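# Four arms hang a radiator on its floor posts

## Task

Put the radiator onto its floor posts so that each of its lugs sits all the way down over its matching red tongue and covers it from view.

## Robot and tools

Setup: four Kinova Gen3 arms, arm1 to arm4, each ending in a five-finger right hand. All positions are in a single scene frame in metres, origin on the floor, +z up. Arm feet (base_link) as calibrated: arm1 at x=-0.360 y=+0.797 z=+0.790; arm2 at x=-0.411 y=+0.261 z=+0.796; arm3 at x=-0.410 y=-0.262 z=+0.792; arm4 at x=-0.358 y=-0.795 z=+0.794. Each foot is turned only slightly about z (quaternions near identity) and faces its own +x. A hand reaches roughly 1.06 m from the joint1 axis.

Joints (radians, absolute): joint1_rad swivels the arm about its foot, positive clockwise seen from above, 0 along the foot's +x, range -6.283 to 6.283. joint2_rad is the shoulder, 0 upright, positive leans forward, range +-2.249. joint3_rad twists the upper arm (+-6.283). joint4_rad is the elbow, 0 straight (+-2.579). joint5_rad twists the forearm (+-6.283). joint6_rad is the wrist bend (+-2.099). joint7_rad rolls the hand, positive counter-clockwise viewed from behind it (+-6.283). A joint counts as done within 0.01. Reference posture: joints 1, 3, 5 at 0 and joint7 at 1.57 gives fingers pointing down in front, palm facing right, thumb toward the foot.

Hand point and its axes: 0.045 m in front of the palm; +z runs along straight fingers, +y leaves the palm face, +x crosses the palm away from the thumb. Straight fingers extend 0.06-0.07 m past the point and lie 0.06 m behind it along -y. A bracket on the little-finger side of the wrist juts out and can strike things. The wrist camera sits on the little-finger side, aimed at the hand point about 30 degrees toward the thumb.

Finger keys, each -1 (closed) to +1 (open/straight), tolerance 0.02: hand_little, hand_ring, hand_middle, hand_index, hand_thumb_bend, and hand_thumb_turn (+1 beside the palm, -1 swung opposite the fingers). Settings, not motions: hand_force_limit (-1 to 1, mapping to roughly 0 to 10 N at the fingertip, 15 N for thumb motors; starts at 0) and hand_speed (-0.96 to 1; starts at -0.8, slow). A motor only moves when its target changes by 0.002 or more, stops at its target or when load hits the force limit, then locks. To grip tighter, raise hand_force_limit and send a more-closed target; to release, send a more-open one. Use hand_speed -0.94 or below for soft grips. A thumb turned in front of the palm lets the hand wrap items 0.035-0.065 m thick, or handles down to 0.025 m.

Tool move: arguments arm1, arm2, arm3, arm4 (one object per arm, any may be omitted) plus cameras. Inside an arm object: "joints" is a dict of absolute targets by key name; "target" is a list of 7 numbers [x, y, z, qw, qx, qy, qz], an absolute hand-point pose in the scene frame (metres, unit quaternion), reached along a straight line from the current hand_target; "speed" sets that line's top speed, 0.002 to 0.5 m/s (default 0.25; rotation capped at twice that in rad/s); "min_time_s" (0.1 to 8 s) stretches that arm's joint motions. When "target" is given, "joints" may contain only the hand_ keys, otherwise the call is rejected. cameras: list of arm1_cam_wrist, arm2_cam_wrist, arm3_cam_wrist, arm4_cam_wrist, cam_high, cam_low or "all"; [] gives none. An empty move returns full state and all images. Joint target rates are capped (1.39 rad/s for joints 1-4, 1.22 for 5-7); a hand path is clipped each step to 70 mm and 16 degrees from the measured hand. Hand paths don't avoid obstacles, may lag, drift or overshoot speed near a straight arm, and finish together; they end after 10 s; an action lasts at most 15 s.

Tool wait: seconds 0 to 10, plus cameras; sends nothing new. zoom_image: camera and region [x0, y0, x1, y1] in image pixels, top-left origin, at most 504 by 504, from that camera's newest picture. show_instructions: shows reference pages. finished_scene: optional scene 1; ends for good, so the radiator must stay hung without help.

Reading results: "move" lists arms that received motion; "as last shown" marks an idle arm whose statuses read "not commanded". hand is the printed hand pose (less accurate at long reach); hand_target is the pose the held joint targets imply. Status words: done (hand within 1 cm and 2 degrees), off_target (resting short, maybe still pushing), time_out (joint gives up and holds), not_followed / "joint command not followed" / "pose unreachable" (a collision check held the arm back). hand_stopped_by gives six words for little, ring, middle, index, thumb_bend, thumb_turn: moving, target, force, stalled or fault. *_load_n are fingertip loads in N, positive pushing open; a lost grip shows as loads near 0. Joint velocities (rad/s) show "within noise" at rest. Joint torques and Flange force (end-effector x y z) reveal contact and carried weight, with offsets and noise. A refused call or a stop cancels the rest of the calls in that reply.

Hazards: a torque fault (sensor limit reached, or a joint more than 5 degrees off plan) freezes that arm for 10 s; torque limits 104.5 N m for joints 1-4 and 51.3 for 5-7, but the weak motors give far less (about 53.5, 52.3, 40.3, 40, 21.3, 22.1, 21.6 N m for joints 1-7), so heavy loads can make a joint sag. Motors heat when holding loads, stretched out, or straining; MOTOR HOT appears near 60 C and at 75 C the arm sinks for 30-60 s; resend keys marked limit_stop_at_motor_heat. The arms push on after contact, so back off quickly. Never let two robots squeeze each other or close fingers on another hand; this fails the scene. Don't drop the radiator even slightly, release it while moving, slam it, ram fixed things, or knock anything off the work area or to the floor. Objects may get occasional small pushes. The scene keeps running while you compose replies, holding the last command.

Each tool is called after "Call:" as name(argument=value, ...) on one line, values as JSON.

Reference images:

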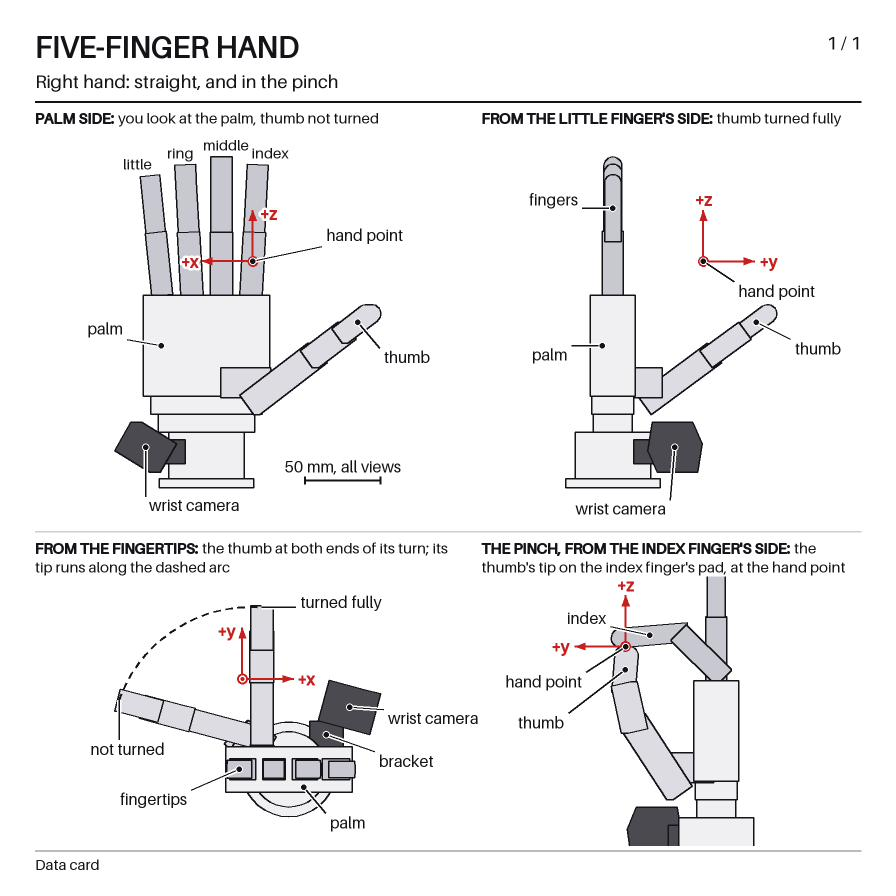

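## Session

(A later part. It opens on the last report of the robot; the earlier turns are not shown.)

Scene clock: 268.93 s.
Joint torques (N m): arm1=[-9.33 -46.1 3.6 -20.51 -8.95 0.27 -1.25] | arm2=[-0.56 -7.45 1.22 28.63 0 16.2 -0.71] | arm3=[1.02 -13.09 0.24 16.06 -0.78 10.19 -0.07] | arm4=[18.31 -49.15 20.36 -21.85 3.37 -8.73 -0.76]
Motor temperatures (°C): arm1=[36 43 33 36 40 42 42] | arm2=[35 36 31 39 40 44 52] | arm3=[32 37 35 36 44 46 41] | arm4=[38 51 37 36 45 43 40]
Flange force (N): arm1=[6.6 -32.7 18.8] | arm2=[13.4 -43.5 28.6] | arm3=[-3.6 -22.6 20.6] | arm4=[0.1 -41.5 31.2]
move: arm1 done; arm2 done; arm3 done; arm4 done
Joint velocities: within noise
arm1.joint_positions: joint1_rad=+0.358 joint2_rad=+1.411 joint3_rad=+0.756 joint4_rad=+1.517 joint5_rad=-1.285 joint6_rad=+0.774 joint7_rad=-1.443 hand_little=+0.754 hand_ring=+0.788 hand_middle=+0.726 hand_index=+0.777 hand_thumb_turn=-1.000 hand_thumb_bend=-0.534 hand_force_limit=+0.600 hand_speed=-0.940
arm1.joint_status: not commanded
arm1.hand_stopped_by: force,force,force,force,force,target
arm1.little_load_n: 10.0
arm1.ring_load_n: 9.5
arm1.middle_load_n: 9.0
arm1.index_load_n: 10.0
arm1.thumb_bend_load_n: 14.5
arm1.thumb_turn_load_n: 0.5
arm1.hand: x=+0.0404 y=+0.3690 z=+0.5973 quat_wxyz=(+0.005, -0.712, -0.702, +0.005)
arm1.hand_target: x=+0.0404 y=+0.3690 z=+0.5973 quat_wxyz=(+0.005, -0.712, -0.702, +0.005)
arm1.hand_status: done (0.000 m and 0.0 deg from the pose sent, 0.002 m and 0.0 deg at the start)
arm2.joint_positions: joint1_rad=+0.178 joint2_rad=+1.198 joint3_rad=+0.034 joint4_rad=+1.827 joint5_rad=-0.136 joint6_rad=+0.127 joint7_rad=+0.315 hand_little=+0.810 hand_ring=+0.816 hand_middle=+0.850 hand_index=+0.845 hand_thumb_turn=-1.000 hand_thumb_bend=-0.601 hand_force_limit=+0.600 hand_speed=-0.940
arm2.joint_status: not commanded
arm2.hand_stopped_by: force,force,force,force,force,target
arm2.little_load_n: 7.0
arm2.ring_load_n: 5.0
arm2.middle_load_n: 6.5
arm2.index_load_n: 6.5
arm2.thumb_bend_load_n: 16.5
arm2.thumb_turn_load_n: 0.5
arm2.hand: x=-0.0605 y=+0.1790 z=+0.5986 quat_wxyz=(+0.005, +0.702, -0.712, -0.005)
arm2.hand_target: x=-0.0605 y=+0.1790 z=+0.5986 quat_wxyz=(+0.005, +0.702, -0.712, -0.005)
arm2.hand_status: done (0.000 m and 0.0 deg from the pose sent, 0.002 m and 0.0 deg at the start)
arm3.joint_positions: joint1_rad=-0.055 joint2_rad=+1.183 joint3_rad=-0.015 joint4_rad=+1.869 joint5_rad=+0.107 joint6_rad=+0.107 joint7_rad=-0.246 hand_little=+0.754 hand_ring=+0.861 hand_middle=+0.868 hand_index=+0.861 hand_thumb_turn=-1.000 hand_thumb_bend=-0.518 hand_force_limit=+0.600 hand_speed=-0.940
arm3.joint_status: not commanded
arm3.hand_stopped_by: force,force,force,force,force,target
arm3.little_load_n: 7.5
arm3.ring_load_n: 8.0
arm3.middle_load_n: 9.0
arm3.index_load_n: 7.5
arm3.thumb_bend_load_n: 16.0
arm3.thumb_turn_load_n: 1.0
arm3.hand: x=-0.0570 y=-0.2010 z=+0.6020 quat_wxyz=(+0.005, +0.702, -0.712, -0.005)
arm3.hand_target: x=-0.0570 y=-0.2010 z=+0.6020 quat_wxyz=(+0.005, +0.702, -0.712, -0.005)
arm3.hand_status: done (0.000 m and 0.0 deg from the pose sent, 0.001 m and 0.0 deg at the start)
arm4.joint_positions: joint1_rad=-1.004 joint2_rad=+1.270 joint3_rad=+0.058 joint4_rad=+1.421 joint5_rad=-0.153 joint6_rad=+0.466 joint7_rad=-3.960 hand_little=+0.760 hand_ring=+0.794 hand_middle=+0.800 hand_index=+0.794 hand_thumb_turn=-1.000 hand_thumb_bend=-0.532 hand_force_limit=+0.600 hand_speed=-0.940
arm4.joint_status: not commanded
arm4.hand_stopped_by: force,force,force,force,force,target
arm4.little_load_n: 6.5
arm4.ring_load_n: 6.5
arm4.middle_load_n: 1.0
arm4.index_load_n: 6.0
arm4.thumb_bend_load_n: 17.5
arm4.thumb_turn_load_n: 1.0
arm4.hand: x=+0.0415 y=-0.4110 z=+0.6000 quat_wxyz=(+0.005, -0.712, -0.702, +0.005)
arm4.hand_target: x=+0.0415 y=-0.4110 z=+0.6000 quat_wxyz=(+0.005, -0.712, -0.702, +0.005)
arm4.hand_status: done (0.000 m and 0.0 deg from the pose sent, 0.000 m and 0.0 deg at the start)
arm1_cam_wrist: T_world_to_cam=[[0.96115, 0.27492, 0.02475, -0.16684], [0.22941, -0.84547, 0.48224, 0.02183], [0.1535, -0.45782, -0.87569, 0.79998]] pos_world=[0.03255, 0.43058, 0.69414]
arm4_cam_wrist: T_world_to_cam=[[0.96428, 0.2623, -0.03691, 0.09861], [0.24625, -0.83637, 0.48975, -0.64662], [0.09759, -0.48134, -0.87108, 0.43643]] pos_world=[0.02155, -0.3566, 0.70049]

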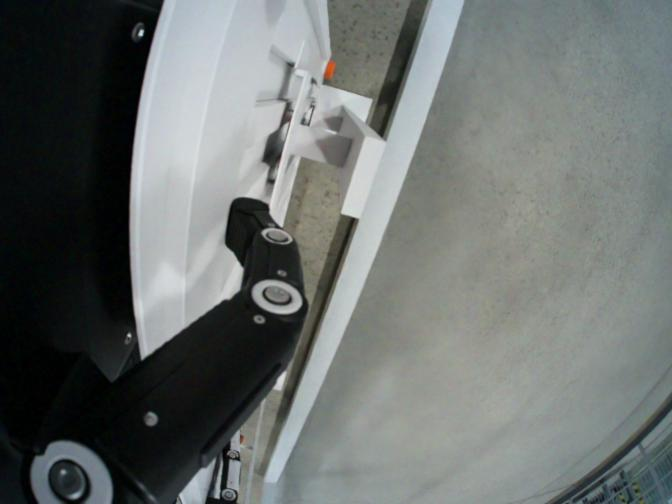

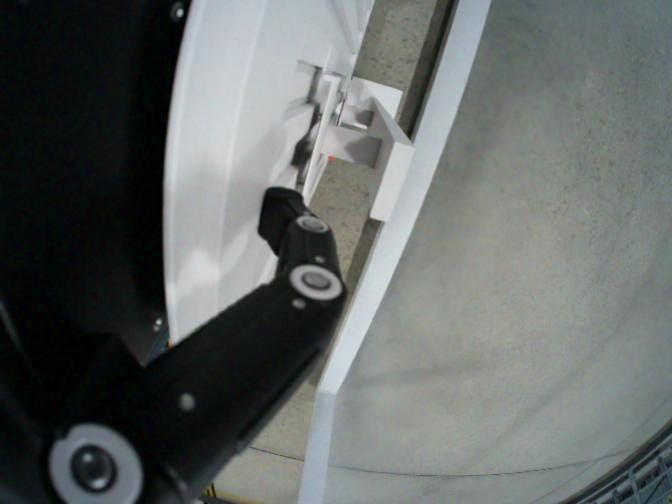

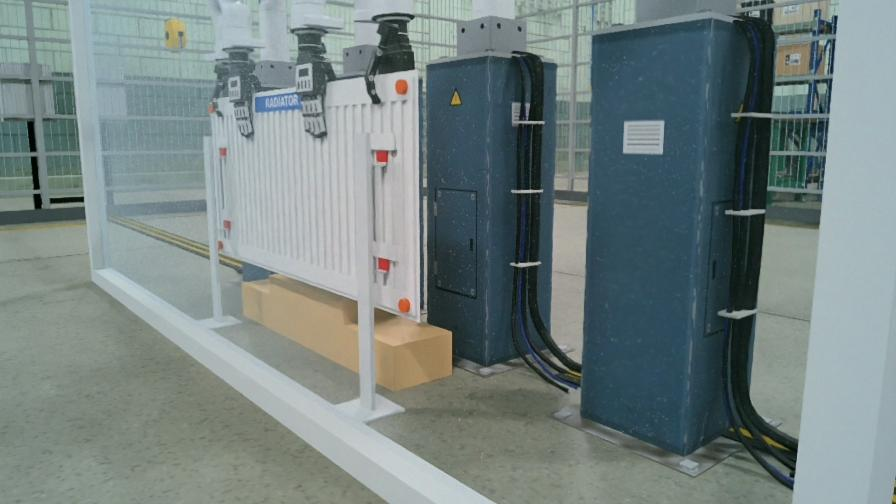

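Call:
move(arm1={"target":[0.0404,0.369,0.5953,-0.0049,0.7124,0.7018,-0.0050],"speed":0.01}, arm2={"target":[-0.0605,0.179,0.5966,0.0050,0.7018,-0.7124,-0.0049],"speed":0.01}, arm3={"target":[-0.0570,-0.201,0.6000,0.0050,0.7018,-0.7124,-0.0049],"speed":0.01}, arm4={"target":[0.0417,-0.411,0.5980,-0.0049,0.7124,0.7018,-0.0050],"speed":0.01}, cameras=["arm1_cam_wrist","arm4_cam_wrist","cam_low"])

Call:
zoom_image(camera="arm1_cam_wrist", region=[270, 120, 310, 160])

Call:
zoom_image(camera="arm4_cam_wrist", region=[300, 120, 340, 160])

Call:
zoom_image(camera="cam_low", region=[365, 130, 405, 170])

Call:
zoom_image(camera="cam_low", region=[205, 135, 245, 175])

Scene clock: 270.60 s.
Joint torques (N m): arm1=[-9.33 -46.28 3.67 -20.52 -8.96 0.29 -1.29] | arm2=[0.17 -7.65 2.54 28.89 -0.03 16.18 -0.83] | arm3=[1.46 -13.51 0.64 16.73 -1.01 10.57 -0.3] | arm4=[18.5 -47.7 20.9 -22.25 3.5 -8.99 -0.85]
Motor temperatures (°C): arm1=[36 43 33 36 40 42 42] | arm2=[35 36 31 39 40 44 52] | arm3=[32 37 35 36 44 46 41] | arm4=[38 51 37 36 45 43 40]
Flange force (N): arm1=[6.7 -32.9 19.1] | arm2=[12.1 -44.2 29.7] | arm3=[-4.2 -23.6 22.9] | arm4=[-1.9 -43.5 27.3]
move: arm1 done; arm2 done; arm3 done; arm4 done
Joint velocities: within noise
arm1.joint_positions: joint1_rad=+0.359 joint2_rad=+1.415 joint3_rad=+0.755 joint4_rad=+1.514 joint5_rad=-1.287 joint6_rad=+0.772 joint7_rad=-1.442 hand_little=+0.754 hand_ring=+0.788 hand_middle=+0.726 hand_index=+0.777 hand_thumb_turn=-1.000 hand_thumb_bend=-0.534 hand_force_limit=+0.600 hand_speed=-0.940
arm1.joint_status: not commanded
arm1.hand_stopped_by: force,force,force,force,force,target
arm1.little_load_n: 10.0
arm1.ring_load_n: 9.5
arm1.middle_load_n: 9.0
arm1.index_load_n: 9.5
arm1.thumb_bend_load_n: 14.5
arm1.thumb_turn_load_n: 1.0
arm1.hand: x=+0.0404 y=+0.3690 z=+0.5953 quat_wxyz=(+0.005, -0.712, -0.702, +0.005)
arm1.hand_target: x=+0.0404 y=+0.3690 z=+0.5953 quat_wxyz=(+0.005, -0.712, -0.702, +0.005)
arm1.hand_status: done (0.000 m and 0.0 deg from the pose sent, 0.002 m and 0.0 deg at the start)
arm2.joint_positions: joint1_rad=+0.179 joint2_rad=+1.203 joint3_rad=+0.033 joint4_rad=+1.824 joint5_rad=-0.136 joint6_rad=+0.125 joint7_rad=+0.315 hand_little=+0.810 hand_ring=+0.816 hand_middle=+0.850 hand_index=+0.845 hand_thumb_turn=-1.000 hand_thumb_bend=-0.601 hand_force_limit=+0.600 hand_speed=-0.940
arm2.joint_status: not commanded
arm2.hand_stopped_by: force,force,force,force,force,target
arm2.little_load_n: 7.0
arm2.ring_load_n: 5.0
arm2.middle_load_n: 6.5
arm2.index_load_n: 6.5
arm2.thumb_bend_load_n: 16.5
arm2.thumb_turn_load_n: 1.0
arm2.hand: x=-0.0605 y=+0.1790 z=+0.5966 quat_wxyz=(+0.005, +0.702, -0.712, -0.005)
arm2.hand_target: x=-0.0605 y=+0.1790 z=+0.5966 quat_wxyz=(+0.005, +0.702, -0.712, -0.005)
arm2.hand_status: done (0.000 m and 0.0 deg from the pose sent, 0.002 m and 0.0 deg at the start)
arm3.joint_positions: joint1_rad=-0.055 joint2_rad=+1.188 joint3_rad=-0.015 joint4_rad=+1.866 joint5_rad=+0.107 joint6_rad=+0.104 joint7_rad=-0.246 hand_little=+0.754 hand_ring=+0.861 hand_middle=+0.868 hand_index=+0.861 hand_thumb_turn=-1.000 hand_thumb_bend=-0.518 hand_force_limit=+0.600 hand_speed=-0.940
arm3.joint_status: not commanded
arm3.hand_stopped_by: force,force,force,force,force,target
arm3.little_load_n: 7.0
arm3.ring_load_n: 8.0
arm3.middle_load_n: 9.0
arm3.index_load_n: 7.5
arm3.thumb_bend_load_n: 16.0
arm3.thumb_turn_load_n: 1.0
arm3.hand: x=-0.0570 y=-0.2010 z=+0.6000 quat_wxyz=(+0.005, +0.702, -0.712, -0.005)
arm3.hand_target: x=-0.0570 y=-0.2010 z=+0.6000 quat_wxyz=(+0.005, +0.702, -0.712, -0.005)
arm3.hand_status: done (0.000 m and 0.0 deg from the pose sent, 0.002 m and 0.0 deg at the start)
arm4.joint_positions: joint1_rad=-1.004 joint2_rad=+1.275 joint3_rad=+0.058 joint4_rad=+1.418 joint5_rad=-0.153 joint6_rad=+0.464 joint7_rad=-3.960 hand_little=+0.760 hand_ring=+0.794 hand_middle=+0.800 hand_index=+0.794 hand_thumb_turn=-1.000 hand_thumb_bend=-0.532 hand_force_limit=+0.600 hand_speed=-0.940
arm4.joint_status: not commanded
arm4.hand_stopped_by: force,force,force,force,force,target
arm4.little_load_n: 6.5
arm4.ring_load_n: 6.0
arm4.middle_load_n: 0.5
arm4.index_load_n: 6.0
arm4.thumb_bend_load_n: 17.5
arm4.thumb_turn_load_n: 1.0
arm4.hand: x=+0.0417 y=-0.4110 z=+0.5980 quat_wxyz=(+0.005, -0.712, -0.702, +0.005)
arm4.hand_target: x=+0.0417 y=-0.4110 z=+0.5980 quat_wxyz=(+0.005, -0.712, -0.702, +0.005)
arm4.hand_status: done (0.000 m and 0.0 deg from the pose sent, 0.002 m and 0.0 deg at the start)
arm1_cam_wrist: T_world_to_cam=[[0.96112, 0.27501, 0.02473, -0.16681], [0.22952, -0.84548, 0.48217, 0.02285], [0.15351, -0.45774, -0.87573, 0.79822]] pos_world=[0.03255, 0.43058, 0.69214]
arm4_cam_wrist: T_world_to_cam=[[0.96428, 0.26233, -0.03681, 0.09828], [0.24623, -0.83636, 0.48977, -0.6457], [0.09769, -0.48134, -0.87108, 0.43466]] pos_world=[0.02175, -0.3566, 0.69849]

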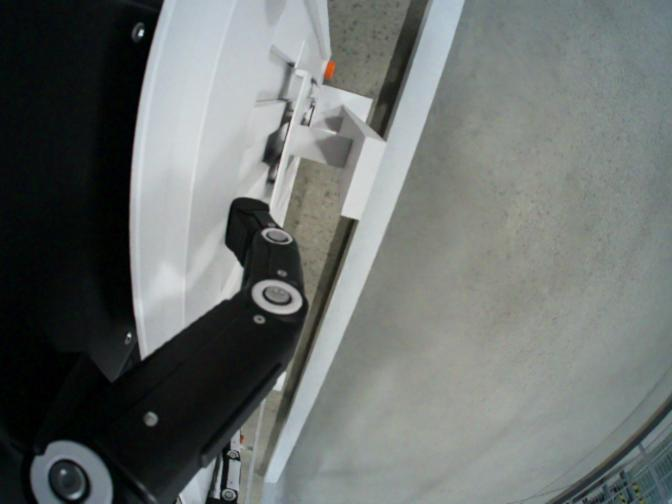

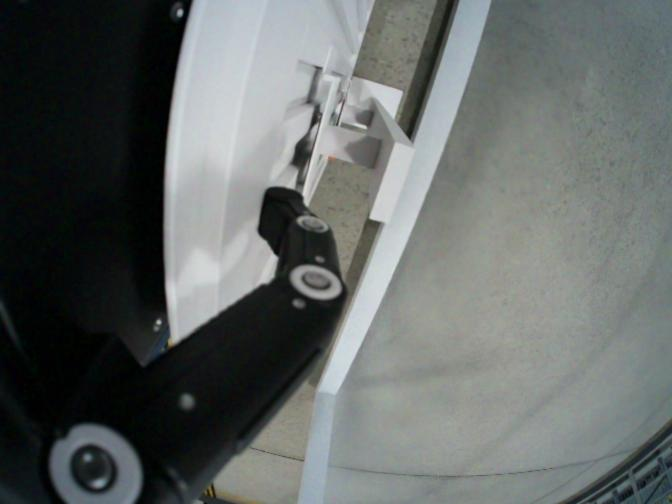

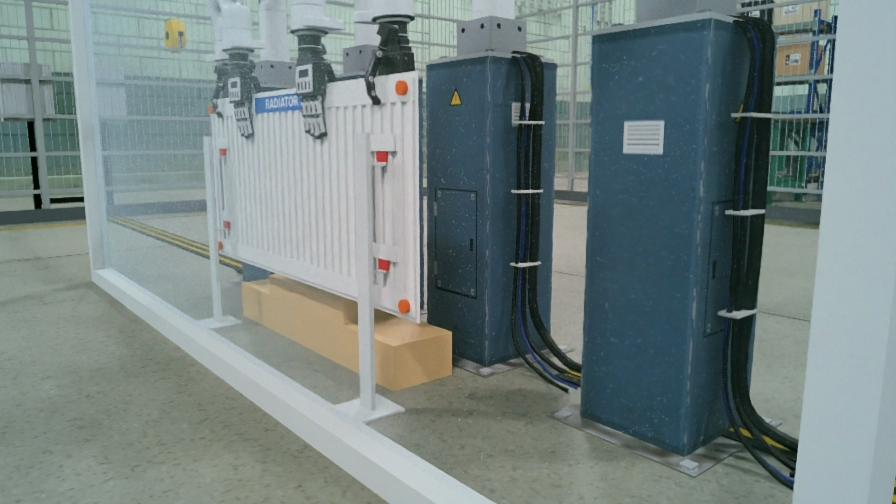

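Scaled by 12.600 from the camera's image (finer frame: 960x720).

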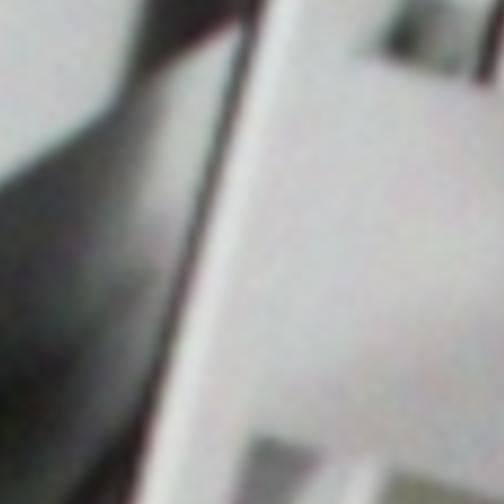

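Scaled by 12.600 from the camera's image (finer frame: 960x720).

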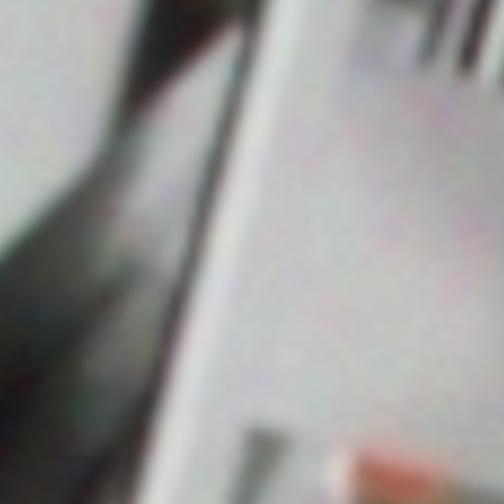

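Scaled by 12.600 from the camera's image (finer frame: 1280x720).

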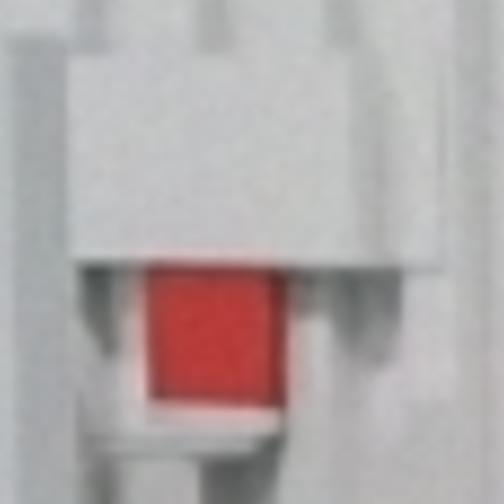

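Scaled by 12.600 from the camera's image (finer frame: 1280x720).

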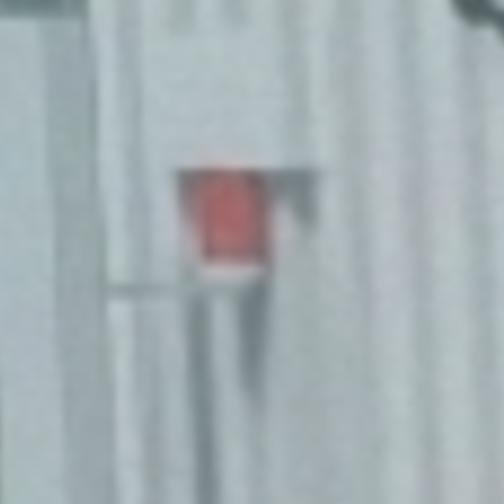

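Call:
move(arm1={"target":[0.0404,0.369,0.5913,-0.0049,0.7124,0.7018,-0.0050],"speed":0.01}, arm2={"target":[-0.0605,0.179,0.5926,0.0050,0.7018,-0.7124,-0.0049],"speed":0.01}, arm3={"target":[-0.0570,-0.201,0.5960,0.0050,0.7018,-0.7124,-0.0049],"speed":0.01}, arm4={"target":[0.0417,-0.411,0.5940,-0.0049,0.7124,0.7018,-0.0050],"speed":0.01}, cameras=["cam_low","cam_high","arm1_cam_wrist","arm4_cam_wrist"])

Call:
zoom_image(camera="cam_low", region=[365, 130, 405, 170])

Call:
zoom_image(camera="cam_low", region=[205, 135, 245, 175])

Scene clock: 273.20 s.
Joint torques (N m): arm1=[-9.32 -46.45 3.65 -20.37 -8.88 0.28 -1.27] | arm2=[0.18 -7.57 2.55 28.85 -0.1 16.11 -0.87] | arm3=[1.17 -13.1 0.22 16.6 -1 10.44 -0.29] | arm4=[18.74 -47.95 21.1 -21.87 3.49 -8.83 -0.87]
Motor temperatures (°C): arm1=[36 43 33 36 41 42 42] | arm2=[35 36 31 39 40 44 52] | arm3=[32 37 35 36 44 46 41] | arm4=[38 51 37 37 45 43 40]
Flange force (N): arm1=[6.2 -32.4 19.3] | arm2=[12.2 -44.0 29.6] | arm3=[-3.5 -23.3 21.7] | arm4=[-0.9 -43.2 28.1]
move: arm1 done; arm2 done; arm3 done; arm4 done
Joint velocities: within noise
arm1.joint_positions: joint1_rad=+0.361 joint2_rad=+1.423 joint3_rad=+0.751 joint4_rad=+1.510 joint5_rad=-1.291 joint6_rad=+0.768 joint7_rad=-1.441 hand_little=+0.754 hand_ring=+0.788 hand_middle=+0.726 hand_index=+0.777 hand_thumb_turn=-1.000 hand_thumb_bend=-0.534 hand_force_limit=+0.600 hand_speed=-0.940
arm1.joint_status: not commanded
arm1.hand_stopped_by: force,force,force,force,force,target
arm1.little_load_n: 10.5
arm1.ring_load_n: 9.0
arm1.middle_load_n: 9.0
arm1.index_load_n: 9.5
arm1.thumb_bend_load_n: 14.5
arm1.thumb_turn_load_n: 0.5
arm1.hand: x=+0.0404 y=+0.3690 z=+0.5913 quat_wxyz=(+0.005, -0.712, -0.702, +0.005)
arm1.hand_target: x=+0.0404 y=+0.3690 z=+0.5913 quat_wxyz=(+0.005, -0.712, -0.702, +0.005)
arm1.hand_status: done (0.000 m and 0.0 deg from the pose sent, 0.004 m and 0.0 deg at the start)
arm2.joint_positions: joint1_rad=+0.179 joint2_rad=+1.213 joint3_rad=+0.032 joint4_rad=+1.819 joint5_rad=-0.136 joint6_rad=+0.120 joint7_rad=+0.315 hand_little=+0.810 hand_ring=+0.816 hand_middle=+0.850 hand_index=+0.845 hand_thumb_turn=-1.000 hand_thumb_bend=-0.601 hand_force_limit=+0.600 hand_speed=-0.940
arm2.joint_status: not commanded
arm2.hand_stopped_by: force,force,force,force,force,target
arm2.little_load_n: 7.0
arm2.ring_load_n: 5.0
arm2.middle_load_n: 6.5
arm2.index_load_n: 6.5
arm2.thumb_bend_load_n: 16.0
arm2.thumb_turn_load_n: 0.5
arm2.hand: x=-0.0605 y=+0.1790 z=+0.5926 quat_wxyz=(+0.005, +0.702, -0.712, -0.005)
arm2.hand_target: x=-0.0605 y=+0.1790 z=+0.5926 quat_wxyz=(+0.005, +0.702, -0.712, -0.005)
arm2.hand_status: done (0.000 m and 0.0 deg from the pose sent, 0.004 m and 0.0 deg at the start)
arm3.joint_positions: joint1_rad=-0.056 joint2_rad=+1.198 joint3_rad=-0.014 joint4_rad=+1.861 joint5_rad=+0.107 joint6_rad=+0.099 joint7_rad=-0.246 hand_little=+0.754 hand_ring=+0.861 hand_middle=+0.868 hand_index=+0.861 hand_thumb_turn=-1.000 hand_thumb_bend=-0.518 hand_force_limit=+0.600 hand_speed=-0.940
arm3.joint_status: not commanded
arm3.hand_stopped_by: force,force,force,force,force,target
arm3.little_load_n: 7.0
arm3.ring_load_n: 8.0
arm3.middle_load_n: 8.5
arm3.index_load_n: 7.5
arm3.thumb_bend_load_n: 15.5
arm3.thumb_turn_load_n: 1.0
arm3.hand: x=-0.0570 y=-0.2010 z=+0.5960 quat_wxyz=(+0.005, +0.702, -0.712, -0.005)
arm3.hand_target: x=-0.0570 y=-0.2010 z=+0.5960 quat_wxyz=(+0.005, +0.702, -0.712, -0.005)
arm3.hand_status: done (0.000 m and 0.0 deg from the pose sent, 0.004 m and 0.0 deg at the start)
arm4.joint_positions: joint1_rad=-1.003 joint2_rad=+1.283 joint3_rad=+0.057 joint4_rad=+1.413 joint5_rad=-0.153 joint6_rad=+0.460 joint7_rad=-3.960 hand_little=+0.760 hand_ring=+0.794 hand_middle=+0.800 hand_index=+0.794 hand_thumb_turn=-1.000 hand_thumb_bend=-0.532 hand_force_limit=+0.600 hand_speed=-0.940
arm4.joint_status: not commanded
arm4.hand_stopped_by: force,force,force,force,force,target
arm4.little_load_n: 7.0
arm4.ring_load_n: 6.5
arm4.middle_load_n: 1.0
arm4.index_load_n: 6.0
arm4.thumb_bend_load_n: 17.5
arm4.thumb_turn_load_n: 1.0
arm4.hand: x=+0.0417 y=-0.4110 z=+0.5940 quat_wxyz=(+0.005, -0.712, -0.702, +0.005)
arm4.hand_target: x=+0.0417 y=-0.4110 z=+0.5940 quat_wxyz=(+0.005, -0.712, -0.702, +0.005)
arm4.hand_status: done (0.000 m and 0.0 deg from the pose sent, 0.004 m and 0.0 deg at the start)
pictures: arm1_cam_wrist, arm4_cam_wrist, cam_high, cam_low
arm1_cam_wrist: T_world_to_cam=[[0.96112, 0.27501, 0.02473, -0.16671], [0.22952, -0.84548, 0.48217, 0.02478], [0.15351, -0.45774, -0.87573, 0.79472]] pos_world=[0.03255, 0.43058, 0.68814]
arm4_cam_wrist: T_world_to_cam=[[0.96428, 0.2623, -0.03691, 0.09819], [0.24625, -0.83637, 0.48975, -0.64373], [0.09759, -0.48134, -0.87108, 0.43119]] pos_world=[0.02175, -0.3566, 0.69449]

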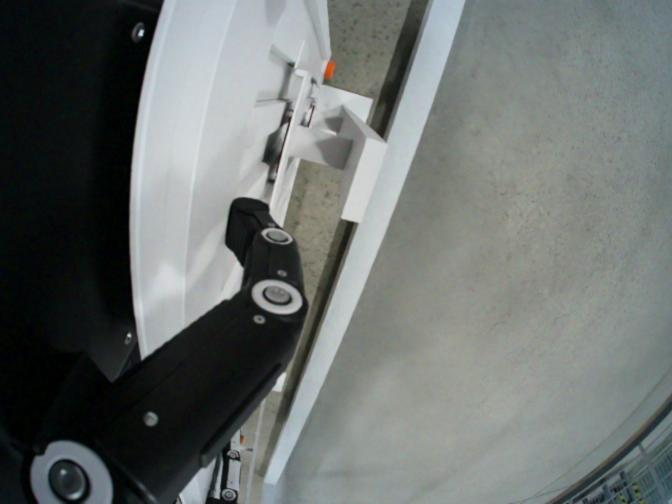

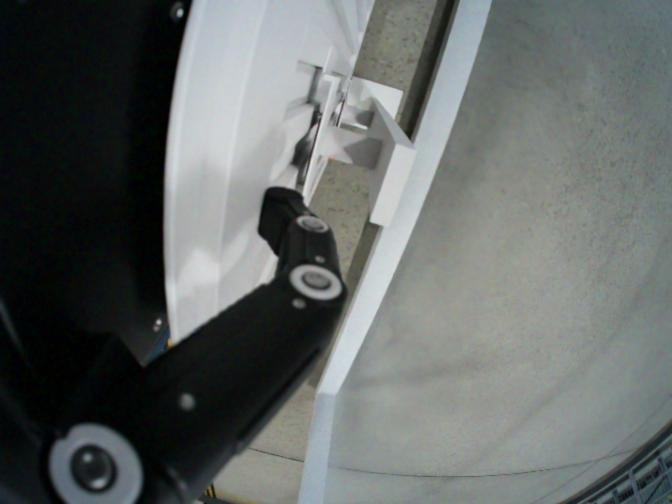

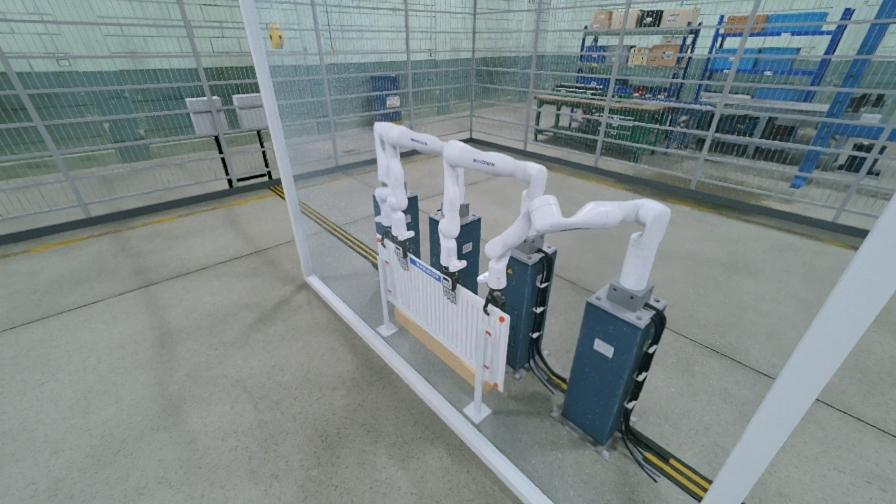

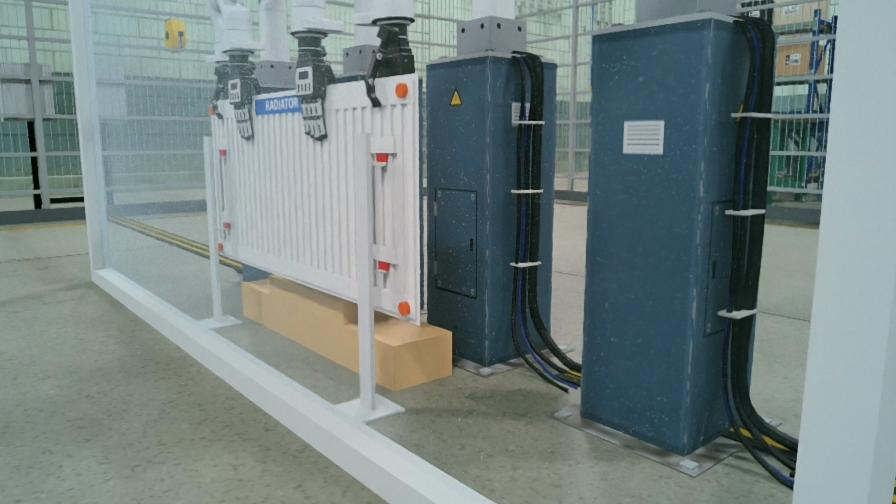

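Scaled by 12.600 from the camera's image (finer frame: 1280x720).

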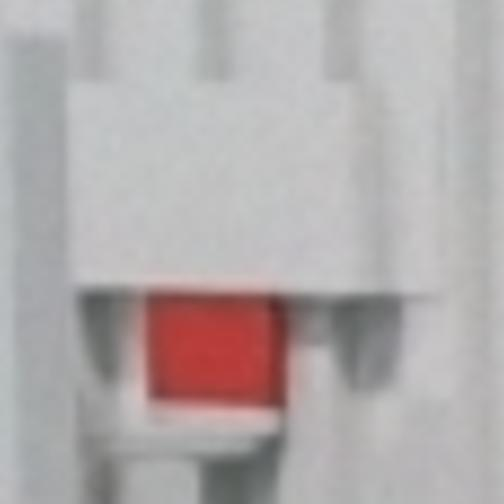

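Scaled by 12.600 from the camera's image (finer frame: 1280x720).

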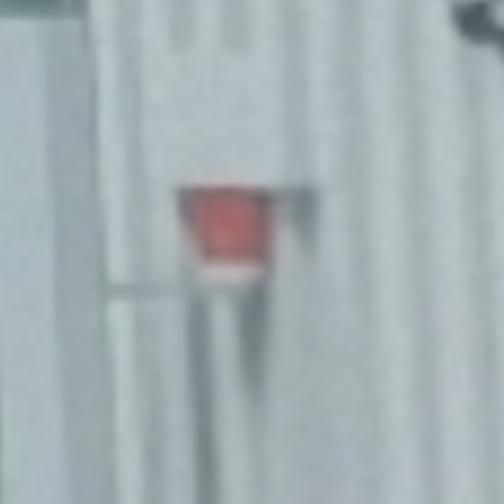

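Call:
move(arm1={"target":[0.0404,0.369,0.5863,-0.0049,0.7124,0.7018,-0.0050],"speed":0.01}, arm2={"target":[-0.0605,0.179,0.5876,0.0050,0.7018,-0.7124,-0.0049],"speed":0.01}, arm3={"target":[-0.0570,-0.201,0.5910,0.0050,0.7018,-0.7124,-0.0049],"speed":0.01}, arm4={"target":[0.0417,-0.411,0.5890,-0.0049,0.7124,0.7018,-0.0050],"speed":0.01}, cameras=["cam_low"])

Call:
zoom_image(camera="cam_low", region=[365, 130, 405, 170])

Call:
zoom_image(camera="cam_low", region=[205, 135, 245, 175])

Scene clock: 274.60 s.
Joint torques (N m): arm1=[-9.46 -46.7 3.63 -20.32 -8.8 0.3 -1.28] | arm2=[0.12 -7.49 2.51 28.83 -0.07 16.01 -0.86] | arm3=[1.22 -12.84 0.24 16.54 -1 10.33 -0.27] | arm4=[18.86 -48.16 21.15 -21.57 3.42 -8.71 -0.92]
Motor temperatures (°C): arm1=[36 43 33 36 41 42 42] | arm2=[35 36 31 39 40 44 52] | arm3=[32 37 35 36 44 46 41] | arm4=[38 51 37 37 45 43 40]
Flange force (N): arm1=[5.9 -32.4 19.6] | arm2=[12.2 -43.9 29.6] | arm3=[-3.6 -23.0 20.9] | arm4=[-0.3 -42.8 28.6]
move: arm1 done; arm2 done; arm3 done; arm4 done
Joint velocities: within noise
arm1.joint_positions: joint1_rad=+0.364 joint2_rad=+1.432 joint3_rad=+0.746 joint4_rad=+1.503 joint5_rad=-1.297 joint6_rad=+0.763 joint7_rad=-1.440 hand_little=+0.754 hand_ring=+0.788 hand_middle=+0.726 hand_index=+0.777 hand_thumb_turn=-1.000 hand_thumb_bend=-0.534 hand_force_limit=+0.600 hand_speed=-0.940
arm1.joint_status: not commanded
arm1.hand_stopped_by: force,force,force,force,force,target
arm1.little_load_n: 10.0
arm1.ring_load_n: 9.5
arm1.middle_load_n: 8.5
arm1.index_load_n: 9.5
arm1.thumb_bend_load_n: 14.5
arm1.thumb_turn_load_n: 0.5
arm1.hand: x=+0.0404 y=+0.3690 z=+0.5863 quat_wxyz=(+0.005, -0.712, -0.702, +0.005)
arm1.hand_target: x=+0.0404 y=+0.3690 z=+0.5863 quat_wxyz=(+0.005, -0.712, -0.702, +0.005)
arm1.hand_status: done (0.000 m and 0.0 deg from the pose sent, 0.005 m and 0.0 deg at the start)
arm2.joint_positions: joint1_rad=+0.180 joint2_rad=+1.225 joint3_rad=+0.031 joint4_rad=+1.812 joint5_rad=-0.136 joint6_rad=+0.115 joint7_rad=+0.315 hand_little=+0.810 hand_ring=+0.816 hand_middle=+0.850 hand_index=+0.845 hand_thumb_turn=-1.000 hand_thumb_bend=-0.601 hand_force_limit=+0.600 hand_speed=-0.940
arm2.joint_status: not commanded
arm2.hand_stopped_by: force,force,force,force,force,target
arm2.little_load_n: 7.0
arm2.ring_load_n: 5.0
arm2.middle_load_n: 6.5
arm2.index_load_n: 6.5
arm2.thumb_bend_load_n: 16.0
arm2.thumb_turn_load_n: 1.0
arm2.hand: x=-0.0605 y=+0.1790 z=+0.5876 quat_wxyz=(+0.005, +0.702, -0.712, -0.005)
arm2.hand_target: x=-0.0605 y=+0.1790 z=+0.5876 quat_wxyz=(+0.005, +0.702, -0.712, -0.005)
arm2.hand_status: done (0.000 m and 0.0 deg from the pose sent, 0.005 m and 0.0 deg at the start)
arm3.joint_positions: joint1_rad=-0.056 joint2_rad=+1.210 joint3_rad=-0.013 joint4_rad=+1.855 joint5_rad=+0.107 joint6_rad=+0.093 joint7_rad=-0.246 hand_little=+0.754 hand_ring=+0.861 hand_middle=+0.868 hand_index=+0.861 hand_thumb_turn=-1.000 hand_thumb_bend=-0.518 hand_force_limit=+0.600 hand_speed=-0.940
arm3.joint_status: not commanded
arm3.hand_stopped_by: force,force,force,force,force,target
arm3.little_load_n: 7.0
arm3.ring_load_n: 8.0
arm3.middle_load_n: 8.5
arm3.index_load_n: 7.5
arm3.thumb_bend_load_n: 16.0
arm3.thumb_turn_load_n: 1.0
arm3.hand: x=-0.0570 y=-0.2010 z=+0.5910 quat_wxyz=(+0.005, +0.702, -0.712, -0.005)
arm3.hand_target: x=-0.0570 y=-0.2010 z=+0.5910 quat_wxyz=(+0.005, +0.702, -0.712, -0.005)
arm3.hand_status: done (0.000 m and 0.0 deg from the pose sent, 0.005 m and 0.0 deg at the start)
arm4.joint_positions: joint1_rad=-1.003 joint2_rad=+1.294 joint3_rad=+0.056 joint4_rad=+1.407 joint5_rad=-0.154 joint6_rad=+0.456 joint7_rad=-3.960 hand_little=+0.760 hand_ring=+0.794 hand_middle=+0.800 hand_index=+0.794 hand_thumb_turn=-1.000 hand_thumb_bend=-0.532 hand_force_limit=+0.600 hand_speed=-0.940
arm4.joint_status: not commanded
arm4.hand_stopped_by: force,force,force,force,force,target
arm4.little_load_n: 6.5
arm4.ring_load_n: 6.5
arm4.middle_load_n: 0.5
arm4.index_load_n: 6.0
arm4.thumb_bend_load_n: 17.5
arm4.thumb_turn_load_n: 1.0
arm4.hand: x=+0.0417 y=-0.4110 z=+0.5890 quat_wxyz=(+0.005, -0.712, -0.702, +0.005)
arm4.hand_target: x=+0.0417 y=-0.4110 z=+0.5890 quat_wxyz=(+0.005, -0.712, -0.702, +0.005)
arm4.hand_status: done (0.000 m and 0.0 deg from the pose sent, 0.005 m and 0.0 deg at the start)

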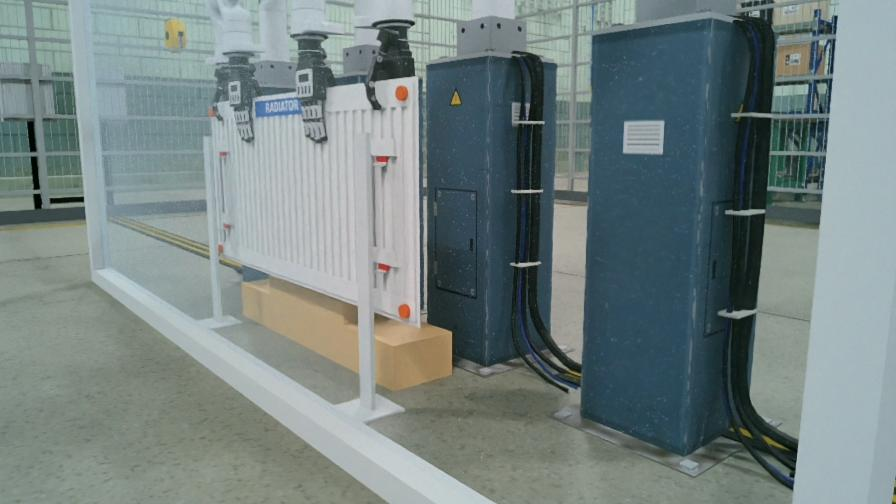

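Scaled by 12.600 from the camera's image (finer frame: 1280x720).

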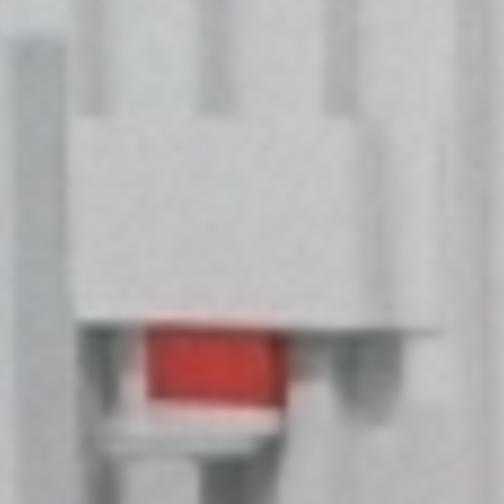

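Scaled by 12.600 from the camera's image (finer frame: 1280x720).

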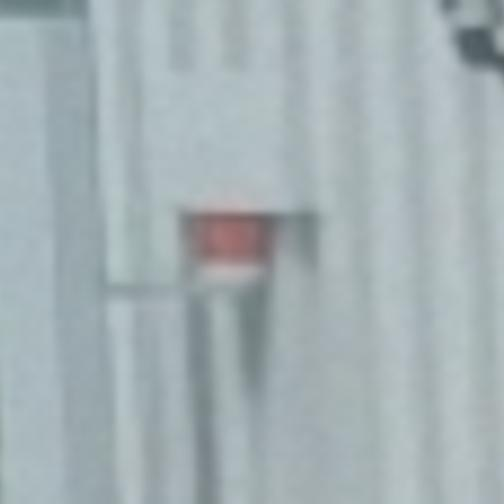

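Call:
move(arm1={"target":[0.0404,0.369,0.5803,-0.0049,0.7124,0.7018,-0.0050],"speed":0.01}, arm2={"target":[-0.0605,0.179,0.5818,0.0050,0.7018,-0.7124,-0.0049],"speed":0.01}, arm3={"target":[-0.0570,-0.201,0.5855,0.0050,0.7018,-0.7124,-0.0049],"speed":0.01}, arm4={"target":[0.0417,-0.411,0.5837,-0.0049,0.7124,0.7018,-0.0050],"speed":0.01}, cameras=["cam_low"])

Call:
zoom_image(camera="cam_low", region=[365, 130, 405, 170])

Call:
zoom_image(camera="cam_low", region=[205, 135, 245, 175])

Scene clock: 276.67 s.
Joint torques (N m): arm1=[-9.63 -46.54 3.46 -20.02 -8.69 0.29 -1.28] | arm2=[0.33 -7.16 2.53 28.86 -0.05 16.04 -0.82] | arm3=[1.26 -12.56 0.26 16.35 -0.95 10.15 -0.26] | arm4=[18.65 -49.26 20.69 -21.78 3.16 -8.82 -0.95]
Motor temperatures (°C): arm1=[36 43 33 36 41 42 42] | arm2=[35 36 31 39 40 44 52] | arm3=[32 37 35 36 44 46 41] | arm4=[38 51 37 37 45 43 40]
Flange force (N): arm1=[4.9 -32.1 19.3] | arm2=[11.6 -43.7 29.2] | arm3=[-3.7 -22.6 19.9] | arm4=[-0.3 -42.2 30.1]
move: arm1 done; arm2 done; arm3 done; arm4 done
Joint velocities: within noise
arm1.joint_positions: joint1_rad=+0.366 joint2_rad=+1.443 joint3_rad=+0.741 joint4_rad=+1.495 joint5_rad=-1.303 joint6_rad=+0.758 joint7_rad=-1.439 hand_little=+0.754 hand_ring=+0.788 hand_middle=+0.726 hand_index=+0.777 hand_thumb_turn=-1.000 hand_thumb_bend=-0.534 hand_force_limit=+0.600 hand_speed=-0.940
arm1.joint_status: not commanded
arm1.hand_stopped_by: force,force,force,force,force,target
arm1.little_load_n: 10.0
arm1.ring_load_n: 9.0
arm1.middle_load_n: 9.0
arm1.index_load_n: 9.5
arm1.thumb_bend_load_n: 14.5
arm1.thumb_turn_load_n: 0.5
arm1.hand: x=+0.0404 y=+0.3690 z=+0.5803 quat_wxyz=(+0.005, -0.712, -0.702, +0.005)
arm1.hand_target: x=+0.0404 y=+0.3690 z=+0.5803 quat_wxyz=(+0.005, -0.712, -0.702, +0.005)
arm1.hand_status: done (0.000 m and 0.0 deg from the pose sent, 0.006 m and 0.0 deg at the start)
arm2.joint_positions: joint1_rad=+0.181 joint2_rad=+1.239 joint3_rad=+0.030 joint4_rad=+1.804 joint5_rad=-0.136 joint6_rad=+0.108 joint7_rad=+0.315 hand_little=+0.810 hand_ring=+0.816 hand_middle=+0.850 hand_index=+0.845 hand_thumb_turn=-1.000 hand_thumb_bend=-0.601 hand_force_limit=+0.600 hand_speed=-0.940
arm2.joint_status: not commanded
arm2.hand_stopped_by: force,force,force,force,force,target
arm2.little_load_n: 7.0
arm2.ring_load_n: 5.0
arm2.middle_load_n: 6.5
arm2.index_load_n: 6.5
arm2.thumb_bend_load_n: 16.5
arm2.thumb_turn_load_n: 0.5
arm2.hand: x=-0.0605 y=+0.1790 z=+0.5818 quat_wxyz=(+0.005, +0.702, -0.712, -0.005)
arm2.hand_target: x=-0.0605 y=+0.1790 z=+0.5818 quat_wxyz=(+0.005, +0.702, -0.712, -0.005)
arm2.hand_status: done (0.000 m and 0.0 deg from the pose sent, 0.006 m and 0.0 deg at the start)
arm3.joint_positions: joint1_rad=-0.057 joint2_rad=+1.224 joint3_rad=-0.012 joint4_rad=+1.848 joint5_rad=+0.107 joint6_rad=+0.087 joint7_rad=-0.247 hand_little=+0.754 hand_ring=+0.861 hand_middle=+0.868 hand_index=+0.861 hand_thumb_turn=-1.000 hand_thumb_bend=-0.518 hand_force_limit=+0.600 hand_speed=-0.940
arm3.joint_status: not commanded
arm3.hand_stopped_by: force,force,force,force,force,target
arm3.little_load_n: 7.5
arm3.ring_load_n: 8.0
arm3.middle_load_n: 9.0
arm3.index_load_n: 7.5
arm3.thumb_bend_load_n: 15.5
arm3.thumb_turn_load_n: 1.0
arm3.hand: x=-0.0570 y=-0.2010 z=+0.5855 quat_wxyz=(+0.005, +0.702, -0.712, -0.005)
arm3.hand_target: x=-0.0570 y=-0.2010 z=+0.5855 quat_wxyz=(+0.005, +0.702, -0.712, -0.005)
arm3.hand_status: done (0.000 m and 0.0 deg from the pose sent, 0.006 m and 0.0 deg at the start)
arm4.joint_positions: joint1_rad=-1.002 joint2_rad=+1.306 joint3_rad=+0.056 joint4_rad=+1.400 joint5_rad=-0.154 joint6_rad=+0.451 joint7_rad=-3.960 hand_little=+0.760 hand_ring=+0.794 hand_middle=+0.800 hand_index=+0.794 hand_thumb_turn=-1.000 hand_thumb_bend=-0.532 hand_force_limit=+0.600 hand_speed=-0.940
arm4.joint_status: not commanded
arm4.hand_stopped_by: force,force,force,force,force,target
arm4.little_load_n: 6.5
arm4.ring_load_n: 6.5
arm4.middle_load_n: 0.5
arm4.index_load_n: 5.5
arm4.thumb_bend_load_n: 17.5
arm4.thumb_turn_load_n: 1.0
arm4.hand: x=+0.0417 y=-0.4110 z=+0.5837 quat_wxyz=(+0.005, -0.712, -0.702, +0.005)
arm4.hand_target: x=+0.0417 y=-0.4110 z=+0.5837 quat_wxyz=(+0.005, -0.712, -0.702, +0.005)
arm4.hand_status: done (0.000 m and 0.0 deg from the pose sent, 0.005 m and 0.0 deg at the start)

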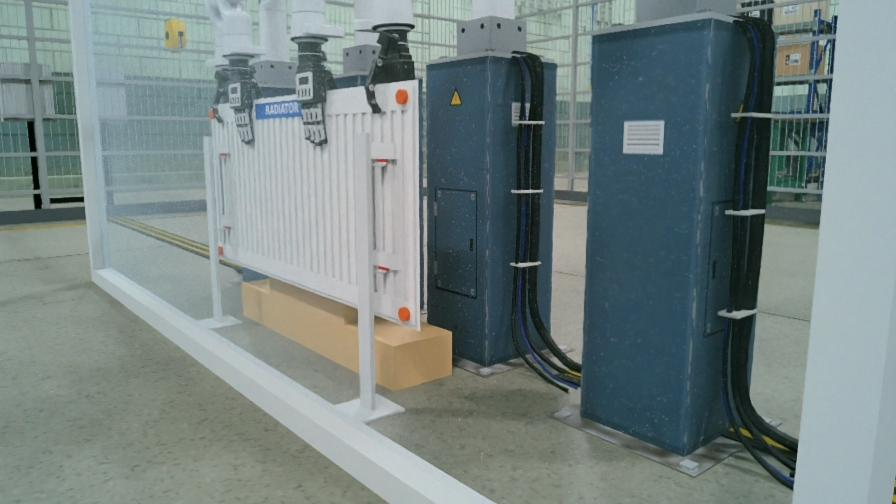

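Scaled by 12.600 from the camera's image (finer frame: 1280x720).

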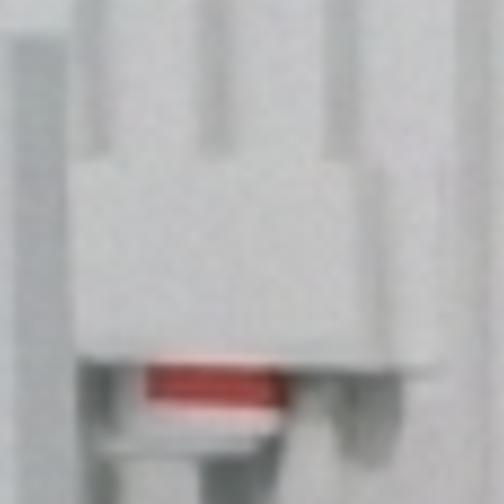

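Scaled by 12.600 from the camera's image (finer frame: 1280x720).

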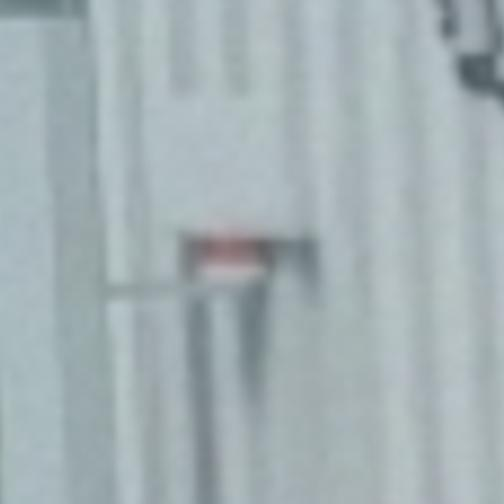

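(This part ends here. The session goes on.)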